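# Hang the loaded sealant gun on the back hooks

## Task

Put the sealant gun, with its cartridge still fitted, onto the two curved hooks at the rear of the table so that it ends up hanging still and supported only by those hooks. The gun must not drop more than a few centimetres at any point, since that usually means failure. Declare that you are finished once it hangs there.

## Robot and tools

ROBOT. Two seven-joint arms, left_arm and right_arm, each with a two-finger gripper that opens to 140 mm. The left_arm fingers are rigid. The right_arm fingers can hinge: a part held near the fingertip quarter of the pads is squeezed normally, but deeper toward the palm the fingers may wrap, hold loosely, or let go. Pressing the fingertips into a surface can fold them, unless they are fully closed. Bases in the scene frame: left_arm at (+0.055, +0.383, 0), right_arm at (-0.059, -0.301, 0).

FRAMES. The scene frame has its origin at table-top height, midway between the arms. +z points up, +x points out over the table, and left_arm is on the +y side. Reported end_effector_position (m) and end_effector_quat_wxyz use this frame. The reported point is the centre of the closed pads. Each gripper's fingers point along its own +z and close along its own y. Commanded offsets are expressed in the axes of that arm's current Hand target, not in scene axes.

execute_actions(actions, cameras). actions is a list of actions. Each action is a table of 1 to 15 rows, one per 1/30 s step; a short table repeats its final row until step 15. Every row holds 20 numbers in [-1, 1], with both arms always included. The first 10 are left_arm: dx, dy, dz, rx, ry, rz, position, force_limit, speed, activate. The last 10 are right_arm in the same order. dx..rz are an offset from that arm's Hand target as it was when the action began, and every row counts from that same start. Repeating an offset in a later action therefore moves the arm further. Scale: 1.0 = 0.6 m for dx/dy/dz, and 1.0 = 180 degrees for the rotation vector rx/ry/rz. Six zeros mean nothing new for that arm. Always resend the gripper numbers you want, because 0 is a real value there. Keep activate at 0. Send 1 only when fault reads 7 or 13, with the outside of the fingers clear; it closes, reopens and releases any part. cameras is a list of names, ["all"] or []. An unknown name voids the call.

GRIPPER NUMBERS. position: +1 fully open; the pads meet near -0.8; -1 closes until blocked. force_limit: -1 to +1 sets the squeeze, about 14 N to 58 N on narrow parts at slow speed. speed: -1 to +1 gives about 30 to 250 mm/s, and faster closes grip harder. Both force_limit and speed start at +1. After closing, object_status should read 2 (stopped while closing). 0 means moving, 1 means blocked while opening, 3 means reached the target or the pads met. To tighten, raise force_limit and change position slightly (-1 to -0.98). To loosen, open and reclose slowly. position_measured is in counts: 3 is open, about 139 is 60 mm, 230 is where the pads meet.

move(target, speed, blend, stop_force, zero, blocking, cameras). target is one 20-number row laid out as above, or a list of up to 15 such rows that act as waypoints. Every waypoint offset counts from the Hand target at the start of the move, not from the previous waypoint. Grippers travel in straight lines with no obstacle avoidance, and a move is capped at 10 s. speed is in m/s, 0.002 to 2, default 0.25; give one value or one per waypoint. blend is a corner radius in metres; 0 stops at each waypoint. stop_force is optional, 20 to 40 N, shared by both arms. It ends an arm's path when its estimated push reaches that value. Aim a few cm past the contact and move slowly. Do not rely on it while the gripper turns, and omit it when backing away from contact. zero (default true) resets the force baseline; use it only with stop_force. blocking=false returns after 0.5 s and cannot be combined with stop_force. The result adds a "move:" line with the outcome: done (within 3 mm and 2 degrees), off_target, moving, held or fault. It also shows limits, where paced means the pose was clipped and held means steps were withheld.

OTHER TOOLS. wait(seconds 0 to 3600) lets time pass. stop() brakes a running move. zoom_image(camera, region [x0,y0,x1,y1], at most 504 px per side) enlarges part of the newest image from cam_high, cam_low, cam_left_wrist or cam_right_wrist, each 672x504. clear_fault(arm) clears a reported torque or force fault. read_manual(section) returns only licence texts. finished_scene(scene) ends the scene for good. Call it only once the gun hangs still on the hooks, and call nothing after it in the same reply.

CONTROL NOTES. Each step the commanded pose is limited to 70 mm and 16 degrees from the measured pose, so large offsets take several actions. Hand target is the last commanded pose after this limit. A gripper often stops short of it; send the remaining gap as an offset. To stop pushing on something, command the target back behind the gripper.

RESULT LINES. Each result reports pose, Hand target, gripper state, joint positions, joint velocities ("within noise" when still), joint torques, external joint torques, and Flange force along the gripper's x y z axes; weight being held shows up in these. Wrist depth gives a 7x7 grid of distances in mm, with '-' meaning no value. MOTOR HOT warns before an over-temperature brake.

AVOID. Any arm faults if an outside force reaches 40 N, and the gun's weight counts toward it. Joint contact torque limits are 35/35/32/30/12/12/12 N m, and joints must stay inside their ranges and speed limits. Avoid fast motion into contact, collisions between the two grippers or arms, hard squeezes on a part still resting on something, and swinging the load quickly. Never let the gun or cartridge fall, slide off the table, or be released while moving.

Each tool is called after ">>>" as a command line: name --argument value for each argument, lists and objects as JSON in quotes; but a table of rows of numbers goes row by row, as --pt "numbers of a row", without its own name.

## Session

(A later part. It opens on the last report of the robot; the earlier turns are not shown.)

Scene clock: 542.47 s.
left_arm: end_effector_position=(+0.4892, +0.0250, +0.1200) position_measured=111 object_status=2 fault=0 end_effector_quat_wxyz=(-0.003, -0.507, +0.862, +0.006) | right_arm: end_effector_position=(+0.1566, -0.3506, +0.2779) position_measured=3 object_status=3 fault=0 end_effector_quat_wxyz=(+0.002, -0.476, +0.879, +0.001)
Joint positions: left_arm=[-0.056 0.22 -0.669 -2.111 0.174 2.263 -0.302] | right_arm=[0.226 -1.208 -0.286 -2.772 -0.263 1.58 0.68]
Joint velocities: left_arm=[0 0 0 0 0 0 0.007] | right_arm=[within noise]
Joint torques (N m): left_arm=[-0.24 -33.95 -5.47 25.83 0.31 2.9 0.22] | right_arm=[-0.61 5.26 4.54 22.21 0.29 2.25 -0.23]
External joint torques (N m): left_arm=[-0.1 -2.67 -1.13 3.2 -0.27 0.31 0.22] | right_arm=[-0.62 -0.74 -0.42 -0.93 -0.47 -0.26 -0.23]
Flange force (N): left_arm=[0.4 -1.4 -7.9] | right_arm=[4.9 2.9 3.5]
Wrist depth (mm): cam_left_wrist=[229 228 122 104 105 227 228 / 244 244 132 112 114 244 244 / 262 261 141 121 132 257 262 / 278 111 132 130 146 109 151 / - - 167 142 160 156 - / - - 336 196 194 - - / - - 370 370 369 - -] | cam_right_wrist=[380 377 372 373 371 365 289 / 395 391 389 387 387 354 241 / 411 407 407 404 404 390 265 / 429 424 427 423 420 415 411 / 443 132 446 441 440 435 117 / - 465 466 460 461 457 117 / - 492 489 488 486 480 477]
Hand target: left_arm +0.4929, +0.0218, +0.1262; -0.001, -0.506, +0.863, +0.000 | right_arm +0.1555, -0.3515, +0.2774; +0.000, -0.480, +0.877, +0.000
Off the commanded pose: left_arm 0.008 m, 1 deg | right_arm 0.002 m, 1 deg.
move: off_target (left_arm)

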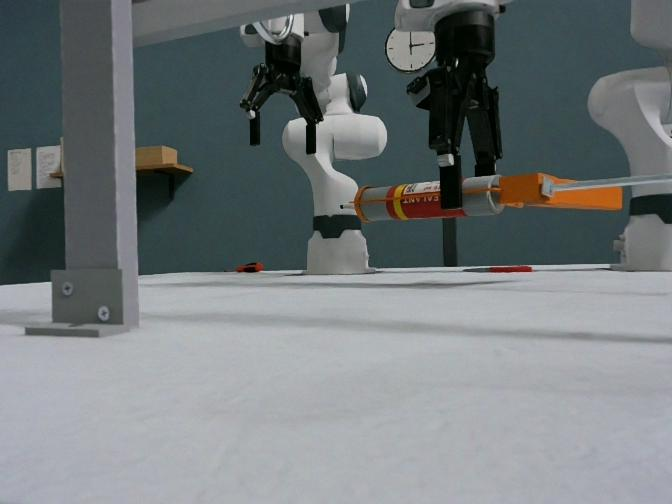

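>>> move --pt "0 0 -0.2 0 0 0 -1 0 -1 0 0 0 0 0 0 0 1 0 -0.7 0" --pt "-0.115 -0.178 -0.407 0.2753 -0.0344 -0.074 -1 0 -1 0 0 0 0 0 0 0 1 0 -0.7 0" --speed 0.15 --blend 0.05 --cameras '["cam_high"]'

Scene clock: 564.60 s.
left_arm: end_effector_position=(+0.6165, +0.0346, +0.3558) position_measured=111 object_status=2 fault=0 end_effector_quat_wxyz=(+0.251, -0.555, +0.726, -0.319) | right_arm: end_effector_position=(+0.1566, -0.3506, +0.2779) position_measured=3 object_status=3 fault=0 end_effector_quat_wxyz=(+0.002, -0.476, +0.879, +0.001)
Joint positions: left_arm=[0.285 -0.361 -0.876 -2.385 0.108 2.938 -0.489] | right_arm=[0.226 -1.208 -0.286 -2.772 -0.263 1.58 0.68]
Joint velocities: left_arm=[0.001 -0.001 -0.001 0 0.001 0.001 -0.004] | right_arm=[within noise]
Joint torques (N m): left_arm=[-0.22 -14.35 8.51 28.94 -0.31 5.95 -0.13] | right_arm=[-0.65 5.25 4.56 22.22 0.31 2.26 -0.24]
External joint torques (N m): left_arm=[-0.2 -3.4 0.42 4.9 -0.17 2.51 -0.06] | right_arm=[-0.69 -0.66 -0.41 -1.02 -0.45 -0.26 -0.24]
Flange force (N): left_arm=[2.6 -5.0 -1.5] | right_arm=[4.9 2.7 3.7]
Wrist depth (mm): cam_left_wrist=[2334 1305 121 104 105 409 358 / 3040 1958 129 112 114 428 376 / - 2311 141 121 132 443 394 / 2656 - 132 126 149 109 93 / - - 161 144 160 155 - / - - 5777 196 193 - - / - - - 197 745 - -] | cam_right_wrist=[378 377 376 373 370 365 289 / 394 390 392 388 387 351 242 / 410 408 406 406 402 399 264 / 429 424 424 423 417 413 411 / 444 132 446 442 439 439 117 / - 467 467 465 462 456 117 / - 493 488 484 483 479 480]
Hand target: left_arm +0.6204, +0.0300, +0.3700; +0.255, -0.553, +0.720, -0.334 | right_arm +0.1555, -0.3515, +0.2774; +0.000, -0.480, +0.877, +0.000
Off the commanded pose: left_arm 0.015 m, 2 deg | right_arm 0.002 m, 1 deg.
move: off_target (left_arm)

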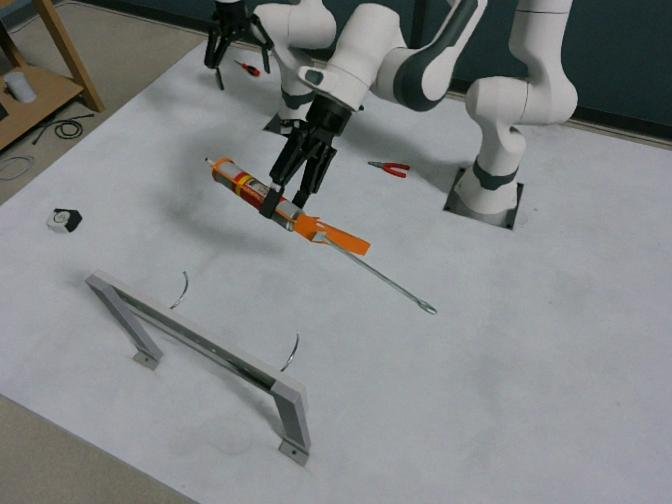

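>>> move --target '[0.078,-0.095,0.113,0,-0.034,-0.0286,-1,0,-1,0,0,0,0,0,0,0,1,0,-0.7,0]' --speed 0.12

Scene clock: 579.10 s.
left_arm: end_effector_position=(+0.6906, -0.0346, +0.3600) position_measured=111 object_status=2 fault=0 end_effector_quat_wxyz=(+0.279, -0.602, +0.683, -0.305) | right_arm: end_effector_position=(+0.1566, -0.3506, +0.2779) position_measured=3 object_status=3 fault=0 end_effector_quat_wxyz=(+0.002, -0.476, +0.879, +0.001)
Joint positions: left_arm=[1.183 -0.345 -1.769 -1.982 0.303 2.776 -0.83] | right_arm=[0.226 -1.208 -0.286 -2.772 -0.263 1.58 0.68]
Joint velocities: left_arm=[0 0 0.001 0 0.001 -0.003 -0.003] | right_arm=[within noise]
Joint torques (N m): left_arm=[-0.14 18.52 11.94 29.4 -0.25 4.41 -0.18] | right_arm=[-0.68 5.26 4.55 22.19 0.29 2.25 -0.27]
External joint torques (N m): left_arm=[0.08 2.12 1 5.24 0.07 1.37 -0.1] | right_arm=[-0.67 -0.59 -0.38 -1.06 -0.46 -0.26 -0.27]
Flange force (N): left_arm=[3.1 -11.1 -0.5] | right_arm=[4.8 2.6 3.7]
Wrist depth (mm): cam_left_wrist=[3001 1819 121 104 105 405 358 / 2888 1975 129 112 114 429 373 / 2687 1992 141 121 132 436 392 / 3040 96 132 130 149 109 92 / - - 161 142 163 155 - / - - 398 191 169 - - / - - - 185 743 - -] | cam_right_wrist=[378 378 375 373 371 364 306 / 393 394 390 389 388 353 241 / 410 410 407 405 402 394 265 / 429 424 426 421 420 414 410 / 444 132 445 442 438 435 117 / - 464 468 463 457 458 117 / - 493 493 485 482 479 478]
Hand target: left_arm +0.6938, -0.0381, +0.3697; +0.278, -0.601, +0.680, -0.315 | right_arm +0.1555, -0.3515, +0.2774; +0.000, -0.480, +0.877, +0.000
Off the commanded pose: left_arm 0.011 m, 1 deg | right_arm 0.002 m, 1 deg.
move: off_target (left_arm)

>>> move --target '[-0.078,0.095,-0.113,0,0.034,0.0286,-1,0,-1,0,0,0,0,0,0,0,1,0,-0.7,0]' --speed 0.12

Scene clock: 600.30 s.
left_arm: end_effector_position=(+0.6088, +0.0243, +0.3581) position_measured=111 object_status=2 fault=0 end_effector_quat_wxyz=(+0.250, -0.562, +0.720, -0.322) | right_arm: end_effector_position=(+0.1566, -0.3506, +0.2779) position_measured=3 object_status=3 fault=0 end_effector_quat_wxyz=(+0.002, -0.476, +0.879, +0.001)
Joint positions: left_arm=[0.22 -0.35 -0.827 -2.378 0.239 2.92 -0.632] | right_arm=[0.226 -1.208 -0.286 -2.772 -0.263 1.58 0.68]
Joint velocities: left_arm=[0 0 0 0 0.001 0.001 0.005] | right_arm=[within noise]
Joint torques (N m): left_arm=[-0.98 -14.3 8.67 28.92 0.03 5.69 0.17] | right_arm=[-0.63 5.25 4.55 22.23 0.31 2.27 -0.25]
External joint torques (N m): left_arm=[-0.89 -2.21 1.18 4.72 0.33 2.38 0.24] | right_arm=[-0.67 -0.68 -0.38 -0.99 -0.45 -0.25 -0.25]
Flange force (N): left_arm=[-2.2 -6.1 -4.8] | right_arm=[4.9 2.8 3.6]
Wrist depth (mm): cam_left_wrist=[1879 - 121 104 105 411 363 / 2139 1992 129 112 114 434 377 / 3254 2265 141 121 132 444 398 / - - 132 126 144 109 92 / - - 167 - 160 155 - / - - 3349 189 194 - - / - - - 186 736 - -] | cam_right_wrist=[380 377 376 372 369 364 289 / 397 394 390 389 386 352 241 / 411 409 407 407 402 393 265 / 432 424 424 424 418 416 412 / 445 132 444 444 439 439 117 / - 467 467 463 457 457 117 / - 496 488 488 485 479 480]
Hand target: left_arm +0.6116, +0.0191, +0.3701; +0.255, -0.553, +0.720, -0.334 | right_arm +0.1555, -0.3515, +0.2774; +0.000, -0.480, +0.877, +0.000
Off the commanded pose: left_arm 0.013 m, 2 deg | right_arm 0.002 m, 1 deg.
move: off_target (left_arm)

>>> move --target '[0.047,0.435,0.114,-0.2737,0.0335,0.0741,-1,0,-1,0,0,0,0,0,0,0,1,0,-0.7,0]' --speed 0.15

Scene clock: 636.03 s.
left_arm: end_effector_position=(+0.4871, +0.0245, +0.1212) position_measured=111 object_status=2 fault=0 end_effector_quat_wxyz=(-0.004, -0.510, +0.860, +0.004) | right_arm: end_effector_position=(+0.1566, -0.3506, +0.2779) position_measured=3 object_status=3 fault=0 end_effector_quat_wxyz=(+0.002, -0.476, +0.879, +0.001)
Joint positions: left_arm=[-0.089 0.204 -0.635 -2.121 0.152 2.271 -0.296] | right_arm=[0.226 -1.208 -0.286 -2.772 -0.263 1.58 0.68]
Joint velocities: left_arm=[-0.001 -0.001 0 -0.001 0 -0.004 0.003] | right_arm=[within noise]
Joint torques (N m): left_arm=[-0.91 -33.63 -4.64 26.41 1.01 2.95 0.24] | right_arm=[-0.62 5.26 4.57 22.2 0.3 2.26 -0.23]
External joint torques (N m): left_arm=[-0.93 -2.39 -0.97 3.92 0.44 0.38 0.24] | right_arm=[-0.6 -0.67 -0.35 -0.98 -0.44 -0.24 -0.23]
Flange force (N): left_arm=[2.6 -7.3 -6.2] | right_arm=[4.6 2.8 3.5]
Wrist depth (mm): cam_left_wrist=[231 230 122 104 105 229 229 / 246 246 133 112 114 245 244 / 264 264 141 121 132 258 262 / 281 111 132 130 146 109 152 / - - 167 142 159 155 - / - - 337 194 194 - - / - - 374 370 370 - -] | cam_right_wrist=[380 377 373 373 371 365 288 / 395 392 391 389 385 352 241 / 413 409 405 404 402 393 265 / 429 427 424 421 423 414 412 / 440 132 444 440 439 438 117 / - 468 465 462 458 457 117 / - 497 492 485 485 481 479]
Hand target: left_arm +0.4915, +0.0219, +0.1268; +0.001, -0.506, +0.863, -0.001 | right_arm +0.1555, -0.3515, +0.2774; +0.000, -0.480, +0.877, +0.000
Off the commanded pose: left_arm 0.008 m, 1 deg | right_arm 0.002 m, 1 deg.
move: off_target (left_arm)

>>> move --target '[-0.1385,-0.336,-0.178,0.2737,-0.0513,-0.11,-1,0,-1,0,0,0,0,0,0,0,1,0,-0.7,0]' --speed 0.12 --cameras '["cam_high"]'

Scene clock: 661.03 s.
left_arm: end_effector_position=(+0.7039, -0.0015, +0.2222) position_measured=111 object_status=2 fault=0 end_effector_quat_wxyz=(+0.274, -0.597, +0.687, -0.311) | right_arm: end_effector_position=(+0.1566, -0.3506, +0.2779) position_measured=3 object_status=3 fault=0 end_effector_quat_wxyz=(+0.002, -0.476, +0.879, +0.001)
Joint positions: left_arm=[-0.439 0.245 -0.146 -2.023 1.404 2.793 -1.652] | right_arm=[0.226 -1.208 -0.286 -2.772 -0.263 1.58 0.68]
Joint velocities: left_arm=[0 0 0 0.001 0 0 -0.006] | right_arm=[within noise]
Joint torques (N m): left_arm=[-1.01 -44.07 -1.98 28.42 -0.56 1.69 -0.17] | right_arm=[-0.62 5.23 4.56 22.21 0.3 2.26 -0.24]
External joint torques (N m): left_arm=[-0.92 -5.09 -0.4 4.9 0.52 0.12 -0.09] | right_arm=[-0.61 -0.69 -0.38 -1.01 -0.45 -0.26 -0.24]
Flange force (N): left_arm=[2.2 -4.2 -1.9] | right_arm=[4.8 2.9 3.6]
Wrist depth (mm): cam_left_wrist=[- - 121 104 105 294 258 / 230 254 129 112 114 305 268 / - - 141 121 131 312 277 / - - 132 130 147 109 93 / - - 167 - 162 155 - / - - 392 195 193 - - / - - - 193 515 - -] | cam_right_wrist=[379 377 375 372 371 367 289 / 395 394 390 392 385 352 241 / 412 410 407 403 404 395 264 / 429 424 425 422 420 413 411 / 443 132 447 443 440 438 117 / - 464 470 463 459 457 117 / - 494 489 488 482 479 477]
Hand target: left_arm +0.7077, -0.0039, +0.2343; +0.278, -0.594, +0.684, -0.319 | right_arm +0.1555, -0.3515, +0.2774; +0.000, -0.480, +0.877, +0.000
Off the commanded pose: left_arm 0.013 m, 1 deg | right_arm 0.002 m, 1 deg.
move: off_target (left_arm)

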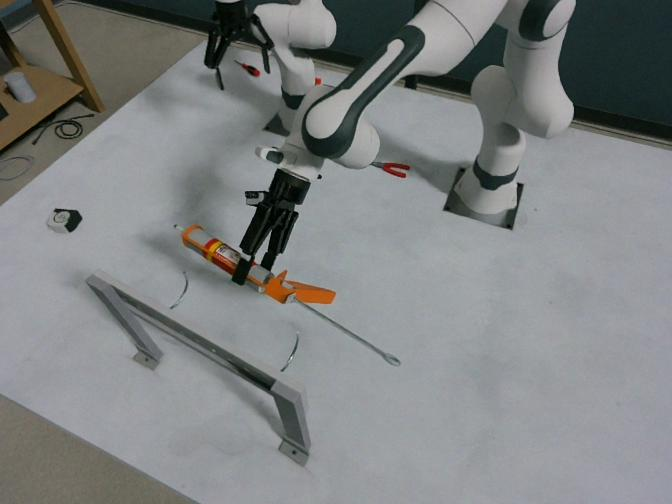

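>>> move --target '[-0.048,-0.199,-0.094,0.2229,0.0174,-0.0426,-1,0,-1,0,0,0,0,0,0,0,1,0,-0.7,0]' --speed 0.12 --cameras '["cam_high","cam_left_wrist"]'

>>> zoom_image --camera "cam_high" --region '[80, 180, 430, 420]'

Scene clock: 678.20 s.
left_arm: end_effector_position=(+0.7412, +0.0207, +0.3433) position_measured=111 object_status=2 fault=0 end_effector_quat_wxyz=(-0.417, +0.505, -0.511, +0.556) | right_arm: end_effector_position=(+0.1566, -0.3506, +0.2779) position_measured=3 object_status=3 fault=0 end_effector_quat_wxyz=(+0.002, -0.476, +0.879, +0.001)
Joint positions: left_arm=[-0.47 0.161 -0.18 -2.161 2.473 2.294 -2.781] | right_arm=[0.226 -1.208 -0.286 -2.772 -0.263 1.58 0.68]
Joint velocities: left_arm=[0 -0.001 0 0.001 -0.001 -0.001 -0.006] | right_arm=[within noise]
Joint torques (N m): left_arm=[-0.91 -40.59 -1.86 27.93 0.73 -4.76 -0.2] | right_arm=[-0.63 5.24 4.53 22.24 0.3 2.27 -0.23]
External joint torques (N m): left_arm=[-0.82 -4.8 -0.77 4.92 1.16 -2.57 -0.1] | right_arm=[-0.63 -0.7 -0.41 -0.95 -0.45 -0.25 -0.23]
Flange force (N): left_arm=[2.5 -3.9 1.9] | right_arm=[4.8 2.8 3.5]
Wrist depth (mm): cam_left_wrist=[2888 - 120 104 106 256 462 / - 4443 129 112 114 266 501 / 3001 - 141 120 131 138 494 / 2818 96 145 125 143 109 93 / - - 161 144 159 155 - / - - - 188 169 - - / - - 2718 193 176 - -] | cam_right_wrist=[379 378 376 373 369 364 288 / 395 394 390 388 386 353 241 / 410 410 407 406 400 395 265 / 429 423 424 422 420 416 411 / 444 132 446 439 438 439 117 / - 468 469 460 459 458 117 / - 493 493 487 484 480 475]
Hand target: left_arm +0.7449, +0.0198, +0.3621; -0.425, +0.498, -0.500, +0.567 | right_arm +0.1555, -0.3515, +0.2774; +0.000, -0.480, +0.877, +0.000
Off the commanded pose: left_arm 0.019 m, 2 deg | right_arm 0.002 m, 1 deg.
move: off_target (left_arm)
cam_left_wrist: T_world_to_cam=[[-0.0431, -0.12308, -0.99146, 0.38387], [-0.27576, 0.9553, -0.10661, 0.21172], [0.96026, 0.26882, -0.07512, -0.55525]] pos_world=[0.60812, -0.00574, 0.36146]

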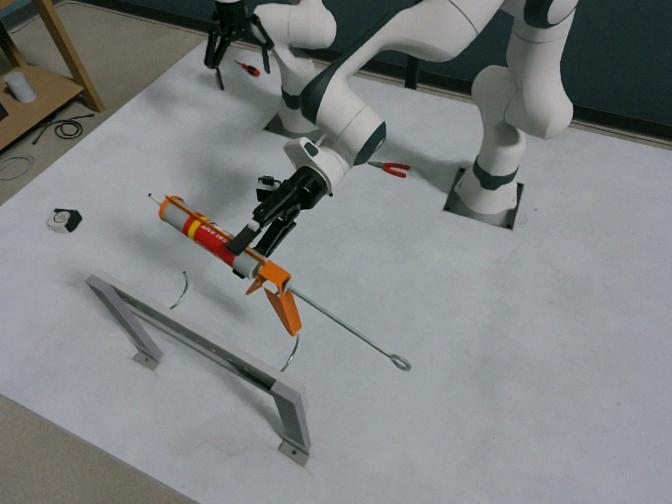

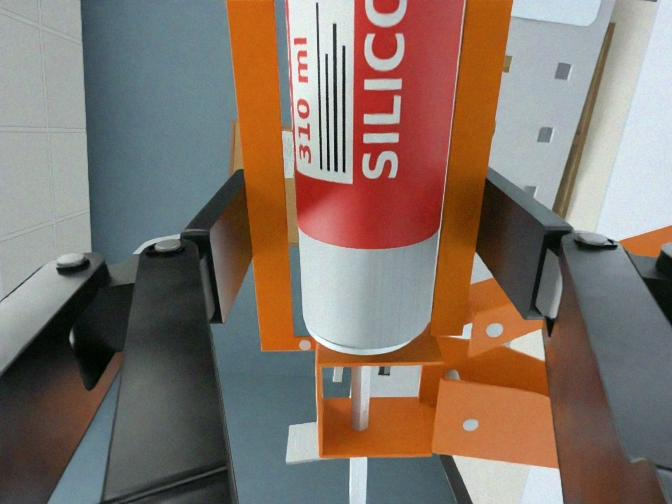

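Scaled by 1.440 from the camera's image (finer frame: 960x720).

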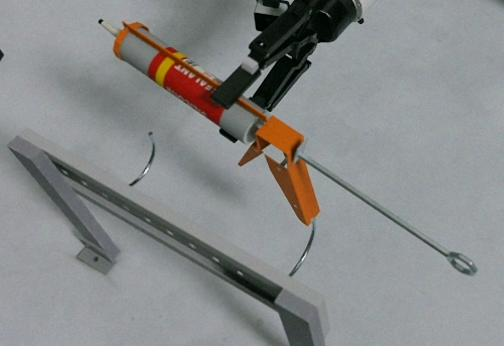

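>>> move --target '[-0.0287,0.052,0.133,0.011,0,0,-1,0,-1,0,0,0,0,0,0,0,1,0,-0.7,0]' --speed 0.08 --cameras '["cam_high","cam_left_wrist"]'

>>> zoom_image --camera "cam_high" --region '[80, 220, 400, 440]'

Scene clock: 698.47 s.
left_arm: end_effector_position=(+0.8209, +0.0216, +0.3072) position_measured=111 object_status=2 fault=0 end_effector_quat_wxyz=(-0.425, +0.498, -0.502, +0.564) | right_arm: end_effector_position=(+0.1566, -0.3506, +0.2779) position_measured=3 object_status=3 fault=0 end_effector_quat_wxyz=(+0.002, -0.476, +0.879, +0.001)
Joint positions: left_arm=[-0.442 0.404 -0.139 -1.929 2.589 2.28 -2.836] | right_arm=[0.226 -1.208 -0.286 -2.772 -0.263 1.58 0.68]
Joint velocities: left_arm=[0 0.001 0 0.001 0.001 0 -0.006] | right_arm=[within noise]
Joint torques (N m): left_arm=[-0.99 -48.66 -2.84 28.47 0.67 -4.74 -0.1] | right_arm=[-0.61 5.25 4.52 22.25 0.31 2.26 -0.26]
External joint torques (N m): left_arm=[-0.83 -5.58 -0.67 5.84 1.11 -2.43 0] | right_arm=[-0.6 -0.68 -0.41 -0.96 -0.44 -0.25 -0.26]
Flange force (N): left_arm=[3.3 -5.1 5.0] | right_arm=[4.8 2.7 3.5]
Wrist depth (mm): cam_left_wrist=[- - 121 104 106 178 188 / - 3398 129 112 113 185 410 / - - 141 120 131 197 1764 / 2485 - 132 126 143 109 92 / - - 157 - 160 155 - / - - - 188 168 - - / - - - 185 174 - -] | cam_right_wrist=[380 376 375 374 370 365 289 / 394 393 389 388 386 364 241 / 413 407 407 403 402 394 265 / 432 424 424 422 420 413 411 / 442 132 446 441 440 438 117 / - 466 466 467 461 459 117 / - 494 492 484 481 478 478]
Hand target: left_arm +0.8258, +0.0208, +0.3291; -0.433, +0.490, -0.490, +0.576 | right_arm +0.1555, -0.3515, +0.2774; +0.000, -0.480, +0.877, +0.000
Off the commanded pose: left_arm 0.022 m, 2 deg | right_arm 0.002 m, 1 deg.
move: off_target (left_arm)
cam_left_wrist: T_world_to_cam=[[-0.01189, -0.12713, -0.99181, 0.32619], [-0.27681, 0.95354, -0.11891, 0.23366], [0.96085, 0.27313, -0.04653, -0.644]] pos_world=[0.68735, -0.00544, 0.32134]

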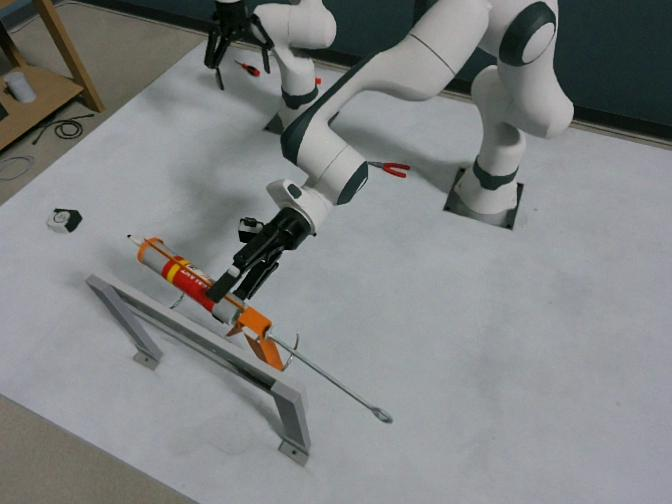

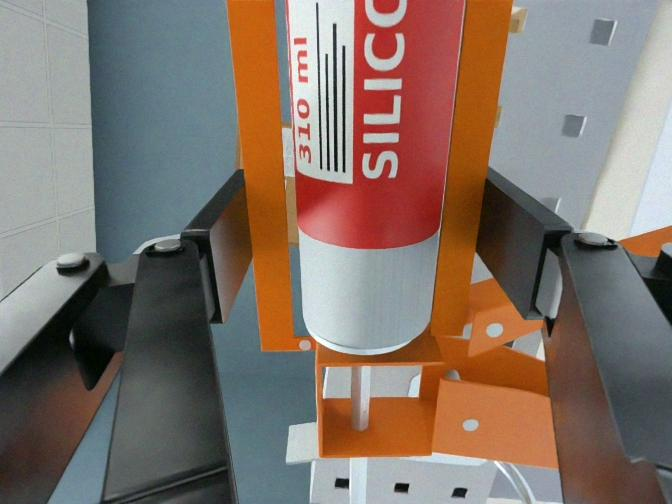

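Scaled by 1.575 from the camera's image (finer frame: 960x720).

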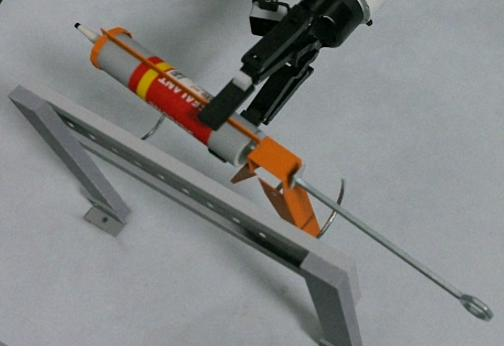

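>>> move --target '[-0.0128,0.0907,-0.0036,0,0,0,-1,0,-1,0,0,0,0,0,0,0,1,0,-0.7,0]' --speed 0.06 --cameras '["cam_high","cam_left_wrist","cam_low"]'

>>> zoom_image --camera "cam_high" --region '[80, 220, 400, 440]'

>>> zoom_image --camera "cam_low" --region '[130, 0, 500, 200]'

Scene clock: 712.63 s.
left_arm: end_effector_position=(+0.8211, +0.0226, +0.2536) position_measured=111 object_status=2 fault=0 end_effector_quat_wxyz=(-0.426, +0.499, -0.502, +0.564) | right_arm: end_effector_position=(+0.1566, -0.3506, +0.2779) position_measured=3 object_status=3 fault=0 end_effector_quat_wxyz=(+0.002, -0.476, +0.879, +0.001)
Joint positions: left_arm=[-0.453 0.499 -0.136 -1.934 2.626 2.189 -2.89] | right_arm=[0.226 -1.208 -0.286 -2.772 -0.263 1.58 0.68]
Joint velocities: left_arm=[-0.001 0 0.001 -0.001 -0.001 -0.002 -0.005] | right_arm=[within noise]
Joint torques (N m): left_arm=[-1.27 -50.28 -3.05 26.36 0.9 -4.94 -0.19] | right_arm=[-0.66 5.25 4.57 22.19 0.3 2.27 -0.23]
External joint torques (N m): left_arm=[-0.99 -5.37 -0.44 4.66 1.17 -2.54 -0.09] | right_arm=[-0.68 -0.7 -0.35 -0.99 -0.45 -0.24 -0.23]
Flange force (N): left_arm=[1.8 -4.3 1.4] | right_arm=[4.8 2.9 3.6]
Wrist depth (mm): cam_left_wrist=[2626 - 121 104 106 1910 1737 / - 4621 129 112 113 1819 381 / - 3209 141 120 132 1863 380 / - - 132 125 147 109 92 / - - 161 144 159 155 - / - - - 188 188 - - / - - 263 187 176 - -] | cam_right_wrist=[380 378 375 374 372 366 259 / 394 391 390 387 385 370 242 / 410 408 407 404 402 392 265 / 430 424 424 422 420 414 408 / 441 132 443 444 437 437 117 / - 465 468 465 459 459 117 / - 496 492 486 487 482 479]
Hand target: left_arm +0.8258, +0.0207, +0.2741; -0.433, +0.490, -0.490, +0.576 | right_arm +0.1555, -0.3515, +0.2774; +0.000, -0.480, +0.877, +0.000
Off the commanded pose: left_arm 0.021 m, 2 deg | right_arm 0.002 m, 1 deg.
move: off_target (left_arm)
cam_left_wrist: T_world_to_cam=[[-0.01093, -0.12778, -0.99174, 0.27245], [-0.27864, 0.95291, -0.1197, 0.22806], [0.96034, 0.27503, -0.04602, -0.64677]] pos_world=[0.68764, -0.00463, 0.26774]
Images, in order (width x height): cam_high 672x504, cam_low 672x504, cam_left_wrist 672x504.

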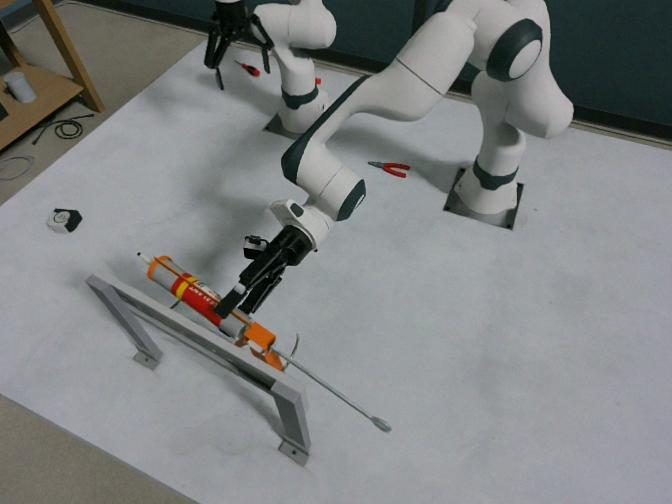

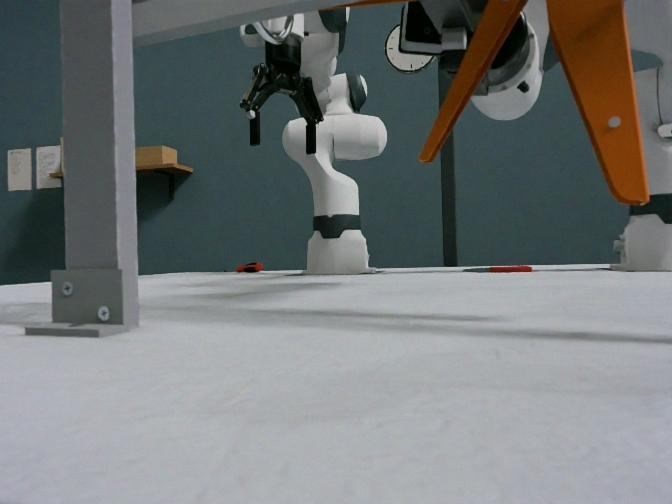

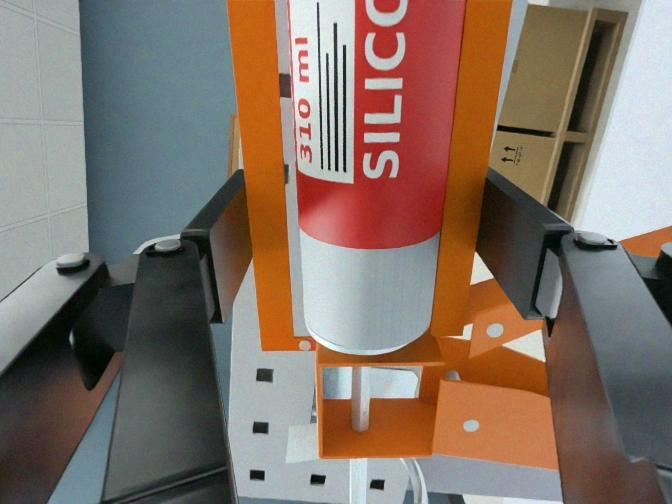

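Scaled by 1.575 from the camera's image (finer frame: 960x720).

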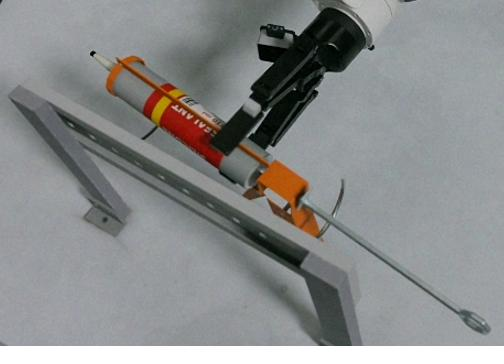

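Scaled by 1.362 from the camera's image (finer frame: 960x720).

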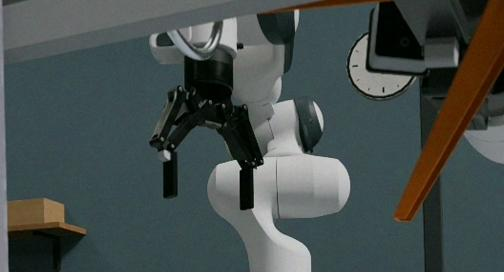

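>>> zoom_image --camera "cam_high" --region '[130, 235, 250, 325]'

>>> zoom_image --camera "cam_high" --region '[225, 300, 345, 390]'

Scaled by 4.200 from the camera's image (finer frame: 960x720).

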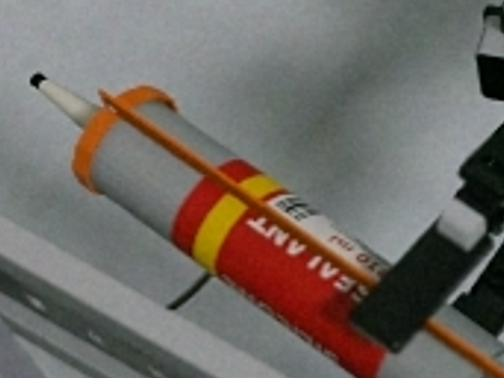

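Scaled by 4.200 from the camera's image (finer frame: 960x720).

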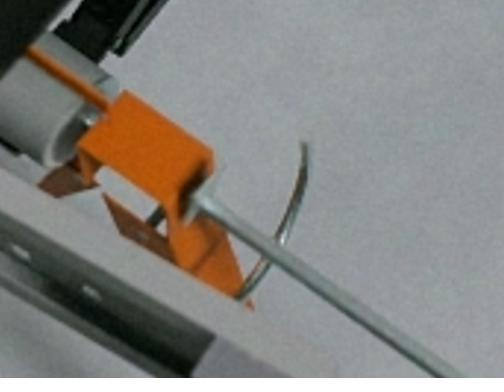

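>>> move --target '[0.0028,-0.0333,0.0144,0.0025,-0.0176,0.0007,-1,0,-1,0,0,0,0,0,0,0,1,0,-0.7,0]' --speed 0.06 --cameras '["cam_high","cam_left_wrist"]'

>>> zoom_image --camera "cam_high" --region '[130, 225, 250, 315]'

>>> zoom_image --camera "cam_high" --region '[225, 290, 345, 380]'

Scene clock: 795.23 s.
left_arm: end_effector_position=(+0.8288, +0.0206, +0.2728) position_measured=111 object_status=2 fault=0 end_effector_quat_wxyz=(-0.440, +0.510, -0.488, +0.555) | right_arm: end_effector_position=(+0.1566, -0.3506, +0.2779) position_measured=3 object_status=3 fault=0 end_effector_quat_wxyz=(+0.002, -0.476, +0.879, +0.001)
Joint positions: left_arm=[-0.481 0.495 -0.121 -1.89 2.537 2.2 -2.826] | right_arm=[0.226 -1.208 -0.286 -2.772 -0.263 1.58 0.68]
Joint velocities: left_arm=[0 0 0 0 0 -0.001 0.006] | right_arm=[within noise]
Joint torques (N m): left_arm=[-1.01 -51.8 -2.44 27.83 0.21 -4.34 0.19] | right_arm=[-0.65 5.29 4.54 22.19 0.3 2.27 -0.25]
External joint torques (N m): left_arm=[-0.86 -6.5 -0.22 5.65 0.48 -2.02 0.28] | right_arm=[-0.66 -0.67 -0.38 -0.96 -0.45 -0.24 -0.25]
Flange force (N): left_arm=[4.4 -7.6 3.2] | right_arm=[4.8 2.7 3.5]
Wrist depth (mm): cam_left_wrist=[- 2853 121 104 105 167 1712 / - 3610 129 111 112 193 1712 / - - 141 119 132 1805 394 / 3040 - 131 128 146 109 91 / - - 158 - 162 155 - / - - 235 197 188 - - / - - - 187 181 - -] | cam_right_wrist=[380 378 375 374 370 367 244 / 394 394 388 389 386 352 241 / 411 412 408 402 402 392 265 / 429 425 424 423 419 412 411 / 439 132 444 440 442 439 117 / - 465 465 460 460 458 117 / - 492 493 489 485 479 473]
Hand target: left_arm +0.8337, +0.0208, +0.2944; -0.449, +0.504, -0.476, +0.564 | right_arm +0.1555, -0.3515, +0.2774; +0.000, -0.480, +0.877, +0.000
Off the commanded pose: left_arm 0.022 m, 2 deg | right_arm 0.002 m, 1 deg.
move: off_target (left_arm)
cam_left_wrist: T_world_to_cam=[[0.00003, -0.13052, -0.99145, 0.28217], [-0.32421, 0.93789, -0.12348, 0.27353], [0.94598, 0.32144, -0.04229, -0.64278]] pos_world=[0.69674, -0.01309, 0.28635]

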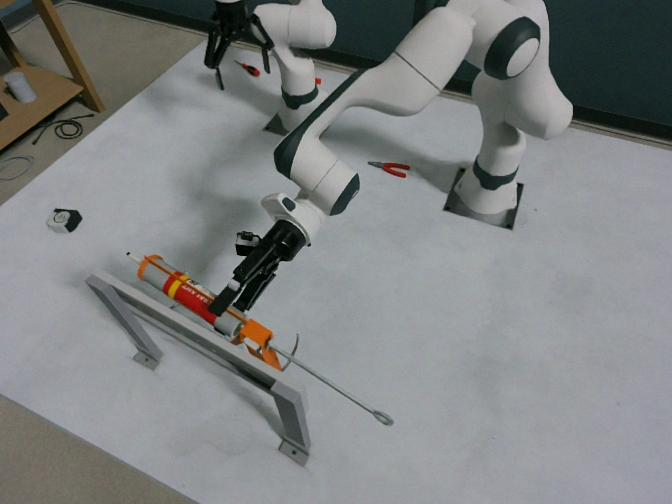

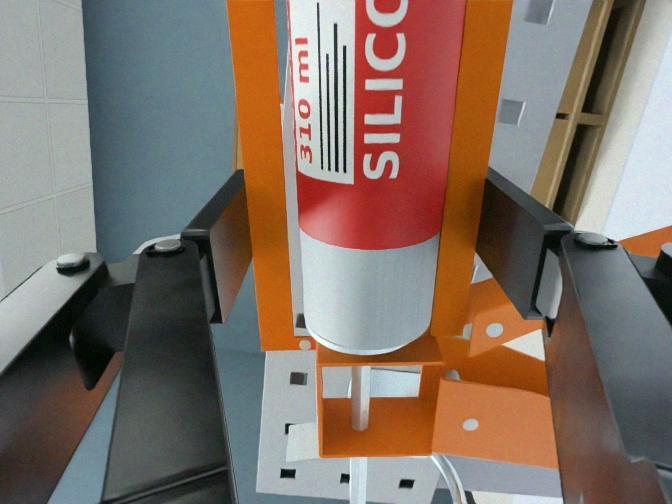

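Scaled by 4.200 from the camera's image (finer frame: 960x720).

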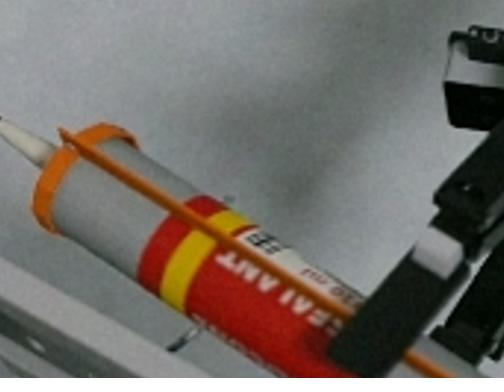

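Scaled by 4.200 from the camera's image (finer frame: 960x720).

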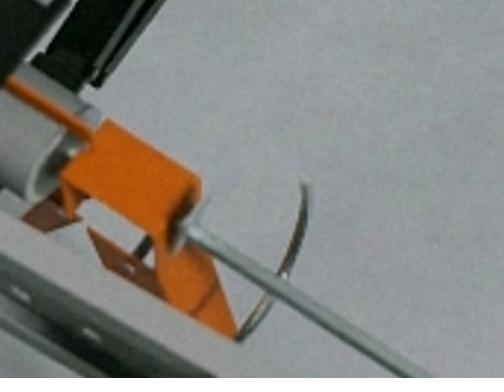

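>>> move --target '[-0.019,0.0345,0.0057,0,0,0,-1,0,-1,0,0,0,0,0,0,0,1,0,-0.7,0]' --speed 0.05 --cameras '["cam_high","cam_left_wrist"]'

>>> zoom_image --camera "cam_high" --region '[130, 235, 330, 385]'

Scene clock: 831.57 s.
left_arm: end_effector_position=(+0.8329, +0.0299, +0.2494) position_measured=111 object_status=2 fault=0 end_effector_quat_wxyz=(-0.441, +0.512, -0.489, +0.551) | right_arm: end_effector_position=(+0.1566, -0.3506, +0.2779) position_measured=3 object_status=3 fault=0 end_effector_quat_wxyz=(+0.002, -0.476, +0.879, +0.001)
Joint positions: left_arm=[-0.482 0.532 -0.106 -1.888 2.556 2.183 -2.852] | right_arm=[0.226 -1.208 -0.286 -2.772 -0.263 1.58 0.68]
Joint velocities: left_arm=[-0.001 0 -0.002 0 0 -0.001 -0.006] | right_arm=[within noise]
Joint torques (N m): left_arm=[-1.01 -52.21 -2.29 27.26 0.93 -5 -0.15] | right_arm=[-0.63 5.25 4.55 22.24 0.3 2.26 -0.26]
External joint torques (N m): left_arm=[-1.27 -6.35 -0.55 5.51 1.18 -2.62 -0.06] | right_arm=[-0.6 -0.61 -0.34 -1 -0.45 -0.25 -0.26]
Flange force (N): left_arm=[3.1 -5.6 2.0] | right_arm=[4.6 2.6 3.5]
Wrist depth (mm): cam_left_wrist=[- - 121 104 105 1699 1662 / 2888 - 129 111 113 1819 372 / 4126 3349 141 120 132 1910 373 / - 96 132 128 137 109 152 / - - 159 146 160 155 - / - - 238 196 193 - - / - - - 186 176 - -] | cam_right_wrist=[380 378 375 373 369 367 289 / 394 390 390 388 386 350 241 / 410 409 408 406 402 392 265 / 429 422 424 420 422 414 409 / 438 132 443 439 439 438 117 / - 464 466 464 459 456 117 / - 496 492 486 483 480 475]
Hand target: left_arm +0.8387, +0.0288, +0.2725; -0.449, +0.504, -0.476, +0.564 | right_arm +0.1555, -0.3515, +0.2774; +0.000, -0.480, +0.877, +0.000
Off the commanded pose: left_arm 0.024 m, 2 deg | right_arm 0.002 m, 1 deg.
move: off_target (left_arm)
cam_left_wrist: T_world_to_cam=[[-0.00675, -0.12524, -0.9921, 0.26583], [-0.32995, 0.93684, -0.11602, 0.26612], [0.94397, 0.32656, -0.04765, -0.6478]] pos_world=[0.70111, -0.00447, 0.26374]

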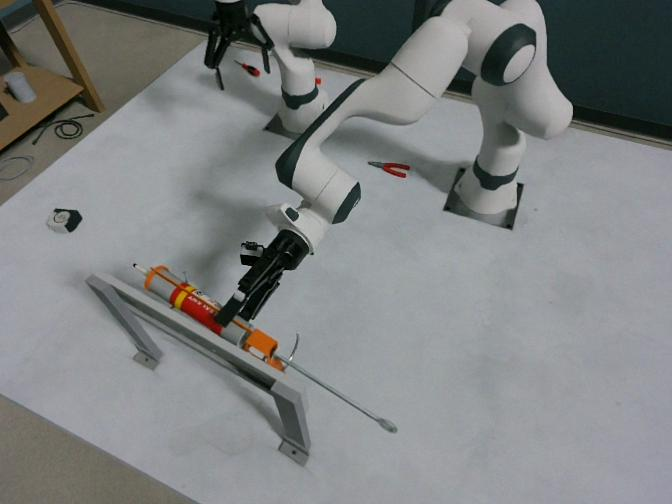

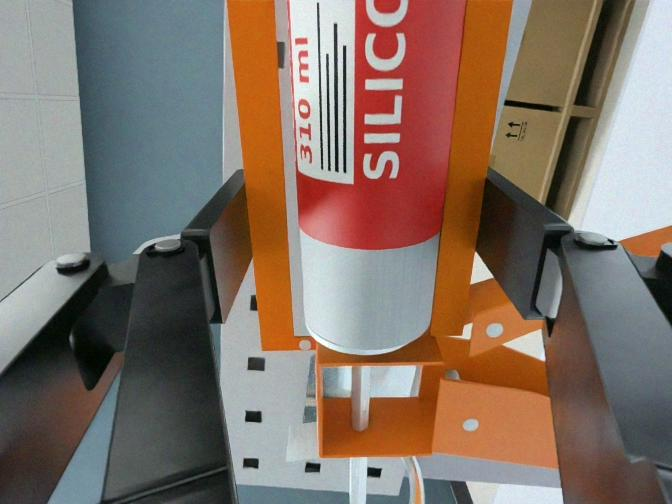

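Scaled by 2.520 from the camera's image (finer frame: 960x720).

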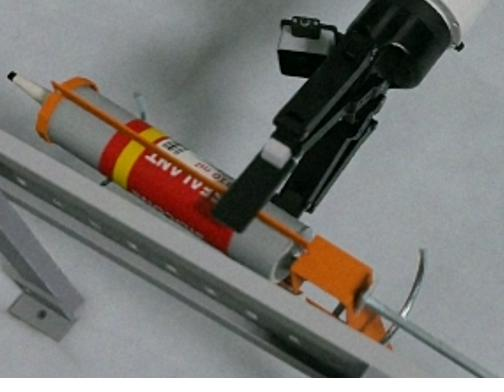

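>>> move --target '[-0.0024,0.0165,-0.0006,0,0,0,-1,0,-1,0,0,0,0,0,0,0,1,0,-0.7,0]' --speed 0.05

>>> move --target '[-0.0019,0.0132,-0.0005,0,0,0,-1,0,-1,0,0,0,0,0,0,0,1,0,-0.7,0]' --speed 0.04 --cameras '["cam_high"]'

>>> zoom_image --camera "cam_high" --region '[130, 235, 330, 385]'

Scene clock: 837.03 s.
left_arm: end_effector_position=(+0.8327, +0.0301, +0.2391) position_measured=111 object_status=2 fault=0 end_effector_quat_wxyz=(-0.441, +0.512, -0.489, +0.551) | right_arm: end_effector_position=(+0.1566, -0.3506, +0.2779) position_measured=3 object_status=3 fault=0 end_effector_quat_wxyz=(+0.002, -0.476, +0.879, +0.001)
Joint positions: left_arm=[-0.489 0.551 -0.101 -1.886 2.561 2.17 -2.864] | right_arm=[0.226 -1.208 -0.286 -2.772 -0.263 1.58 0.68]
Joint velocities: left_arm=[0 0.001 0.001 0.001 -0.001 -0.002 -0.005] | right_arm=[within noise]
Joint torques (N m): left_arm=[-0.99 -52.69 -2.28 26.95 0.95 -4.98 -0.23] | right_arm=[-0.67 5.27 4.56 22.22 0.29 2.26 -0.24]
External joint torques (N m): left_arm=[-0.88 -6.5 -0.26 5.43 1.17 -2.62 -0.13] | right_arm=[-0.63 -0.66 -0.37 -0.95 -0.45 -0.25 -0.24]
Flange force (N): left_arm=[2.2 -6.0 1.8] | right_arm=[4.7 2.7 3.5]
Wrist depth (mm): cam_left_wrist=[- - 121 104 105 1712 376 / - - 129 111 112 1791 358 / - 3398 141 120 132 1894 359 / 3040 96 132 124 141 109 152 / - - 161 - 160 155 - / - - 233 188 169 - - / - - - 187 176 - -] | cam_right_wrist=[379 377 377 372 369 366 289 / 395 393 389 388 385 351 241 / 411 411 407 404 401 392 265 / 429 422 426 422 420 414 413 / 443 132 445 446 439 438 117 / - 466 468 465 460 456 117 / - 494 492 486 484 479 478]
Hand target: left_arm +0.8387, +0.0288, +0.2625; -0.449, +0.504, -0.476, +0.564 | right_arm +0.1555, -0.3515, +0.2774; +0.000, -0.480, +0.877, +0.000
Off the commanded pose: left_arm 0.024 m, 2 deg | right_arm 0.002 m, 1 deg.
move: off_target (left_arm)

Scene clock: 837.63 s.
left_arm: end_effector_position=(+0.8328, +0.0301, +0.2323) position_measured=111 object_status=2 fault=0 end_effector_quat_wxyz=(-0.441, +0.512, -0.489, +0.551) | right_arm: end_effector_position=(+0.1566, -0.3506, +0.2779) position_measured=3 object_status=3 fault=0 end_effector_quat_wxyz=(+0.002, -0.476, +0.879, +0.001)
Joint positions: left_arm=[-0.494 0.564 -0.096 -1.884 2.565 2.159 -2.873] | right_arm=[0.226 -1.208 -0.286 -2.772 -0.263 1.58 0.68]
Joint velocities: left_arm=[-0.002 0.004 0.003 0 0 -0.001 -0.004] | right_arm=[within noise]
Joint torques (N m): left_arm=[-1.02 -52.16 -2.28 26.72 0.96 -5.03 -0.2] | right_arm=[-0.65 5.29 4.52 22.22 0.31 2.27 -0.25]
External joint torques (N m): left_arm=[-0.83 -5.81 -0.25 5.37 1.16 -2.67 -0.11] | right_arm=[-0.64 -0.62 -0.39 -1.02 -0.45 -0.25 -0.25]
Flange force (N): left_arm=[2.7 -4.6 3.1] | right_arm=[4.7 2.6 3.6]
Wrist depth (mm): cam_left_wrist=[- - 121 104 105 1750 358 / - - 130 111 114 1819 358 / 2626 3501 141 120 130 1879 351 / - - 132 124 147 109 151 / - - 161 - 163 155 - / - - - 196 188 - - / - - - 186 182 - -] | cam_right_wrist=[380 377 375 373 372 364 290 / 395 394 392 389 386 352 241 / 412 408 406 405 402 393 263 / 429 424 425 422 423 413 412 / 443 132 443 443 439 437 117 / - 466 468 463 458 458 117 / - 497 488 488 484 482 479]
Hand target: left_arm +0.8387, +0.0288, +0.2545; -0.449, +0.504, -0.476, +0.564 | right_arm +0.1555, -0.3515, +0.2774; +0.000, -0.480, +0.877, +0.000
Off the commanded pose: left_arm 0.023 m, 2 deg | right_arm 0.002 m, 1 deg.
move: off_target (left_arm)

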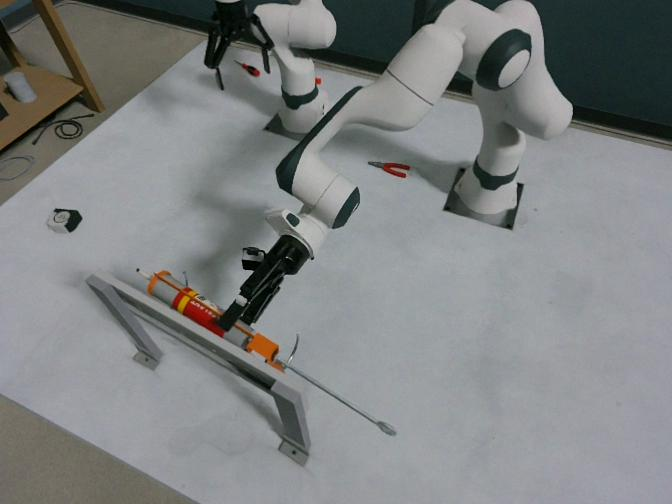

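Scaled by 2.520 from the camera's image (finer frame: 960x720).

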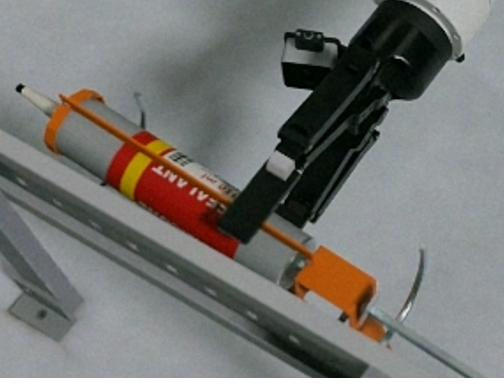

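>>> move --target '[-0.0017,0.0116,-0.0004,0,0,0,-1,0,-1,0,0,0,0,0,0,0,1,0,-0.7,0]' --speed 0.04

>>> move --target '[-0.0012,0.0083,-0.0003,0,0,0,-1,0,-1,0,0,0,0,0,0,0,1,0,-0.7,0]' --speed 0.04 --cameras '["cam_high"]'

>>> zoom_image --camera "cam_high" --region '[130, 235, 330, 385]'

Scene clock: 845.00 s.
left_arm: end_effector_position=(+0.8343, +0.0300, +0.2315) position_measured=111 object_status=2 fault=0 end_effector_quat_wxyz=(-0.443, +0.511, -0.485, +0.555) | right_arm: end_effector_position=(+0.1566, -0.3506, +0.2779) position_measured=3 object_status=3 fault=0 end_effector_quat_wxyz=(+0.002, -0.476, +0.879, +0.001)
Joint positions: left_arm=[-0.501 0.574 -0.089 -1.879 2.568 2.145 -2.884] | right_arm=[0.226 -1.208 -0.286 -2.772 -0.263 1.58 0.68]
Joint velocities: left_arm=[-0.004 0.001 0.003 0.001 0.002 -0.002 -0.004] | right_arm=[within noise]
Joint torques (N m): left_arm=[-0.62 -50.31 -1.85 25.37 0.83 -4.41 -0.08] | right_arm=[-0.64 5.24 4.6 22.19 0.31 2.26 -0.22]
External joint torques (N m): left_arm=[-0.4 -3.65 0.11 4.01 1.02 -2.02 0.02] | right_arm=[-0.69 -0.74 -0.34 -0.96 -0.45 -0.25 -0.22]
Flange force (N): left_arm=[2.2 -2.0 4.1] | right_arm=[4.9 3.1 3.5]
Wrist depth (mm): cam_left_wrist=[- - 120 104 105 - 357 / 3001 - 129 111 113 1819 359 / 3254 - 141 119 130 1879 353 / - - 132 126 139 109 152 / - - 161 - 160 155 - / - - - 196 169 - - / - - - 186 181 - -] | cam_right_wrist=[379 378 376 373 370 364 307 / 394 392 390 389 384 354 239 / 411 407 405 402 402 393 265 / 429 426 424 423 419 414 413 / 441 132 443 440 438 437 117 / - 466 465 464 461 457 117 / - 496 491 486 482 480 479]
Hand target: left_arm +0.8387, +0.0289, +0.2474; -0.449, +0.504, -0.476, +0.564 | right_arm +0.1555, -0.3515, +0.2774; +0.000, -0.480, +0.877, +0.000
Off the commanded pose: left_arm 0.017 m, 2 deg | right_arm 0.002 m, 1 deg.
move: off_target (left_arm)

Scene clock: 845.53 s.
left_arm: end_effector_position=(+0.8353, +0.0298, +0.2315) position_measured=111 object_status=2 fault=0 end_effector_quat_wxyz=(-0.445, +0.510, -0.482, +0.557) | right_arm: end_effector_position=(+0.1566, -0.3506, +0.2779) position_measured=3 object_status=3 fault=0 end_effector_quat_wxyz=(+0.002, -0.476, +0.879, +0.001)
Joint positions: left_arm=[-0.505 0.581 -0.086 -1.876 2.57 2.134 -2.889] | right_arm=[0.226 -1.208 -0.286 -2.772 -0.263 1.58 0.68]
Joint velocities: left_arm=[-0.003 0.002 0.005 0.002 0.001 -0.004 -0.003] | right_arm=[within noise]
Joint torques (N m): left_arm=[-0.66 -48.2 -2.02 24.58 0.79 -3.67 -0.14] | right_arm=[-0.64 5.24 4.57 22.2 0.31 2.27 -0.26]
External joint torques (N m): left_arm=[-0.74 -1.32 -0.36 3.19 0.97 -1.23 -0.05] | right_arm=[-0.63 -0.71 -0.34 -0.94 -0.45 -0.24 -0.26]
Flange force (N): left_arm=[3.4 1.5 7.0] | right_arm=[4.8 2.9 3.5]
Wrist depth (mm): cam_left_wrist=[2962 - 121 104 105 1764 374 / 3668 - 128 112 114 1791 354 / 5501 - 141 120 130 1848 354 / 3040 - 132 129 147 109 152 / - - 160 142 162 155 - / - - 239 188 188 - - / - - - 186 181 - -] | cam_right_wrist=[379 377 375 373 370 366 289 / 393 392 390 388 384 366 241 / 409 411 407 404 403 394 265 / 430 424 424 423 422 413 410 / 445 132 446 443 440 436 117 / - 466 470 466 459 459 117 / - 495 492 491 483 481 476]
Hand target: left_arm +0.8388, +0.0289, +0.2424; -0.449, +0.504, -0.476, +0.564 | right_arm +0.1555, -0.3515, +0.2774; +0.000, -0.480, +0.877, +0.000
Off the commanded pose: left_arm 0.011 m, 1 deg | right_arm 0.002 m, 1 deg.
move: off_target (left_arm)

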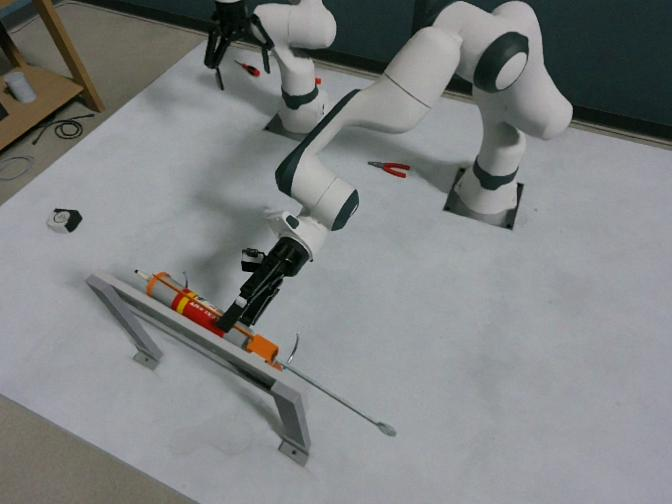

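Scaled by 2.520 from the camera's image (finer frame: 960x720).

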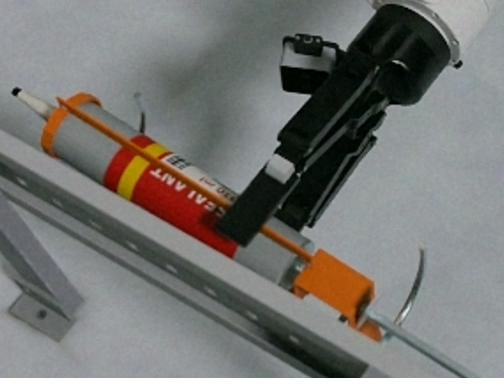

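>>> move --target '[0,0,0,0,0,0,0.3,0,-1,0,0,0,0,0,0,0,1,0,-0.7,0]' --cameras '["cam_high","cam_left_wrist"]'

>>> zoom_image --camera "cam_high" --region '[130, 235, 330, 385]'

Scene clock: 855.63 s.
left_arm: end_effector_position=(+0.8375, +0.0303, +0.2365) position_measured=91 object_status=0 fault=0 end_effector_quat_wxyz=(-0.447, +0.507, -0.479, +0.560) | right_arm: end_effector_position=(+0.1566, -0.3506, +0.2779) position_measured=3 object_status=3 fault=0 end_effector_quat_wxyz=(+0.002, -0.476, +0.879, +0.001)
Joint positions: left_arm=[-0.506 0.58 -0.083 -1.871 2.572 2.129 -2.89] | right_arm=[0.226 -1.208 -0.286 -2.772 -0.263 1.58 0.68]
Joint torques (N m): left_arm=[-1.01 -47.47 -2.31 22.08 0.24 -2.96 -0.19] | right_arm=[-0.64 5.26 4.56 22.22 0.3 2.27 -0.24]
External joint torques (N m): left_arm=[-1.04 -0.76 -0.68 0.78 0.42 -0.51 -0.09] | right_arm=[-0.64 -0.72 -0.38 -0.98 -0.46 -0.24 -0.24]
Flange force (N): left_arm=[1.1 0.1 -0.2] | right_arm=[4.9 2.9 3.6]
Wrist depth (mm): cam_left_wrist=[2596 - 119 103 100 1662 1650 / 3040 - 126 110 108 1777 367 / 3040 - 137 120 118 1819 362 / - 93 136 128 124 121 154 / - - 215 142 160 154 - / - - 234 196 188 166 - / - - - 185 190 - -] | cam_right_wrist=[378 376 375 371 372 365 289 / 397 390 388 390 385 352 241 / 413 407 407 404 402 392 265 / 429 425 425 421 422 413 413 / 442 132 446 443 439 435 117 / - 466 466 465 459 458 117 / - 494 493 492 486 479 476]
Hand target: left_arm +0.8386, +0.0289, +0.2424; -0.449, +0.504, -0.476, +0.564 | right_arm +0.1555, -0.3515, +0.2774; +0.000, -0.480, +0.877, +0.000
Off the commanded pose: left_arm 0.006 m, 1 deg | right_arm 0.002 m, 1 deg.
move: done
cam_left_wrist: T_world_to_cam=[[0.02369, -0.13482, -0.99059, 0.22752], [-0.33109, 0.93389, -0.13503, 0.27133], [0.9433, 0.33117, -0.02251, -0.65843]] pos_world=[0.70554, -0.00467, 0.2472]

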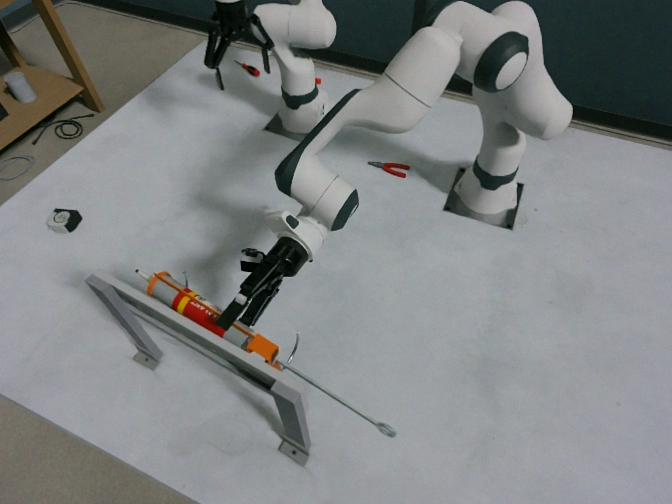

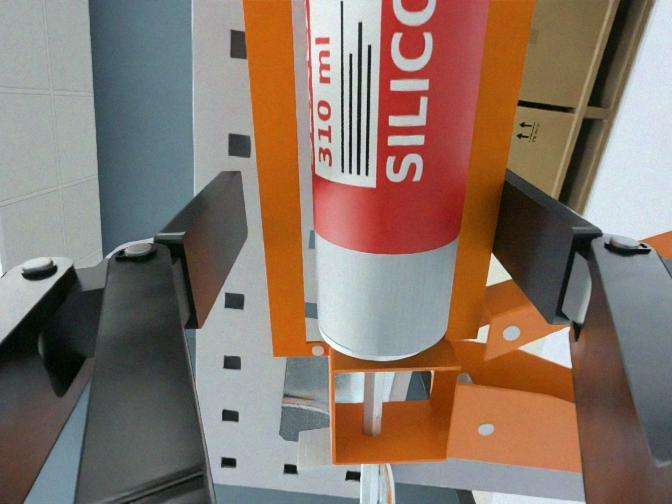

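Scaled by 2.520 from the camera's image (finer frame: 960x720).

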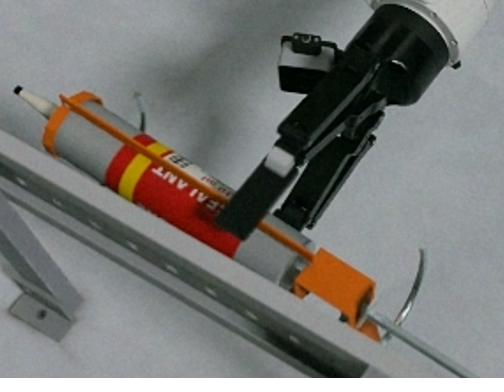

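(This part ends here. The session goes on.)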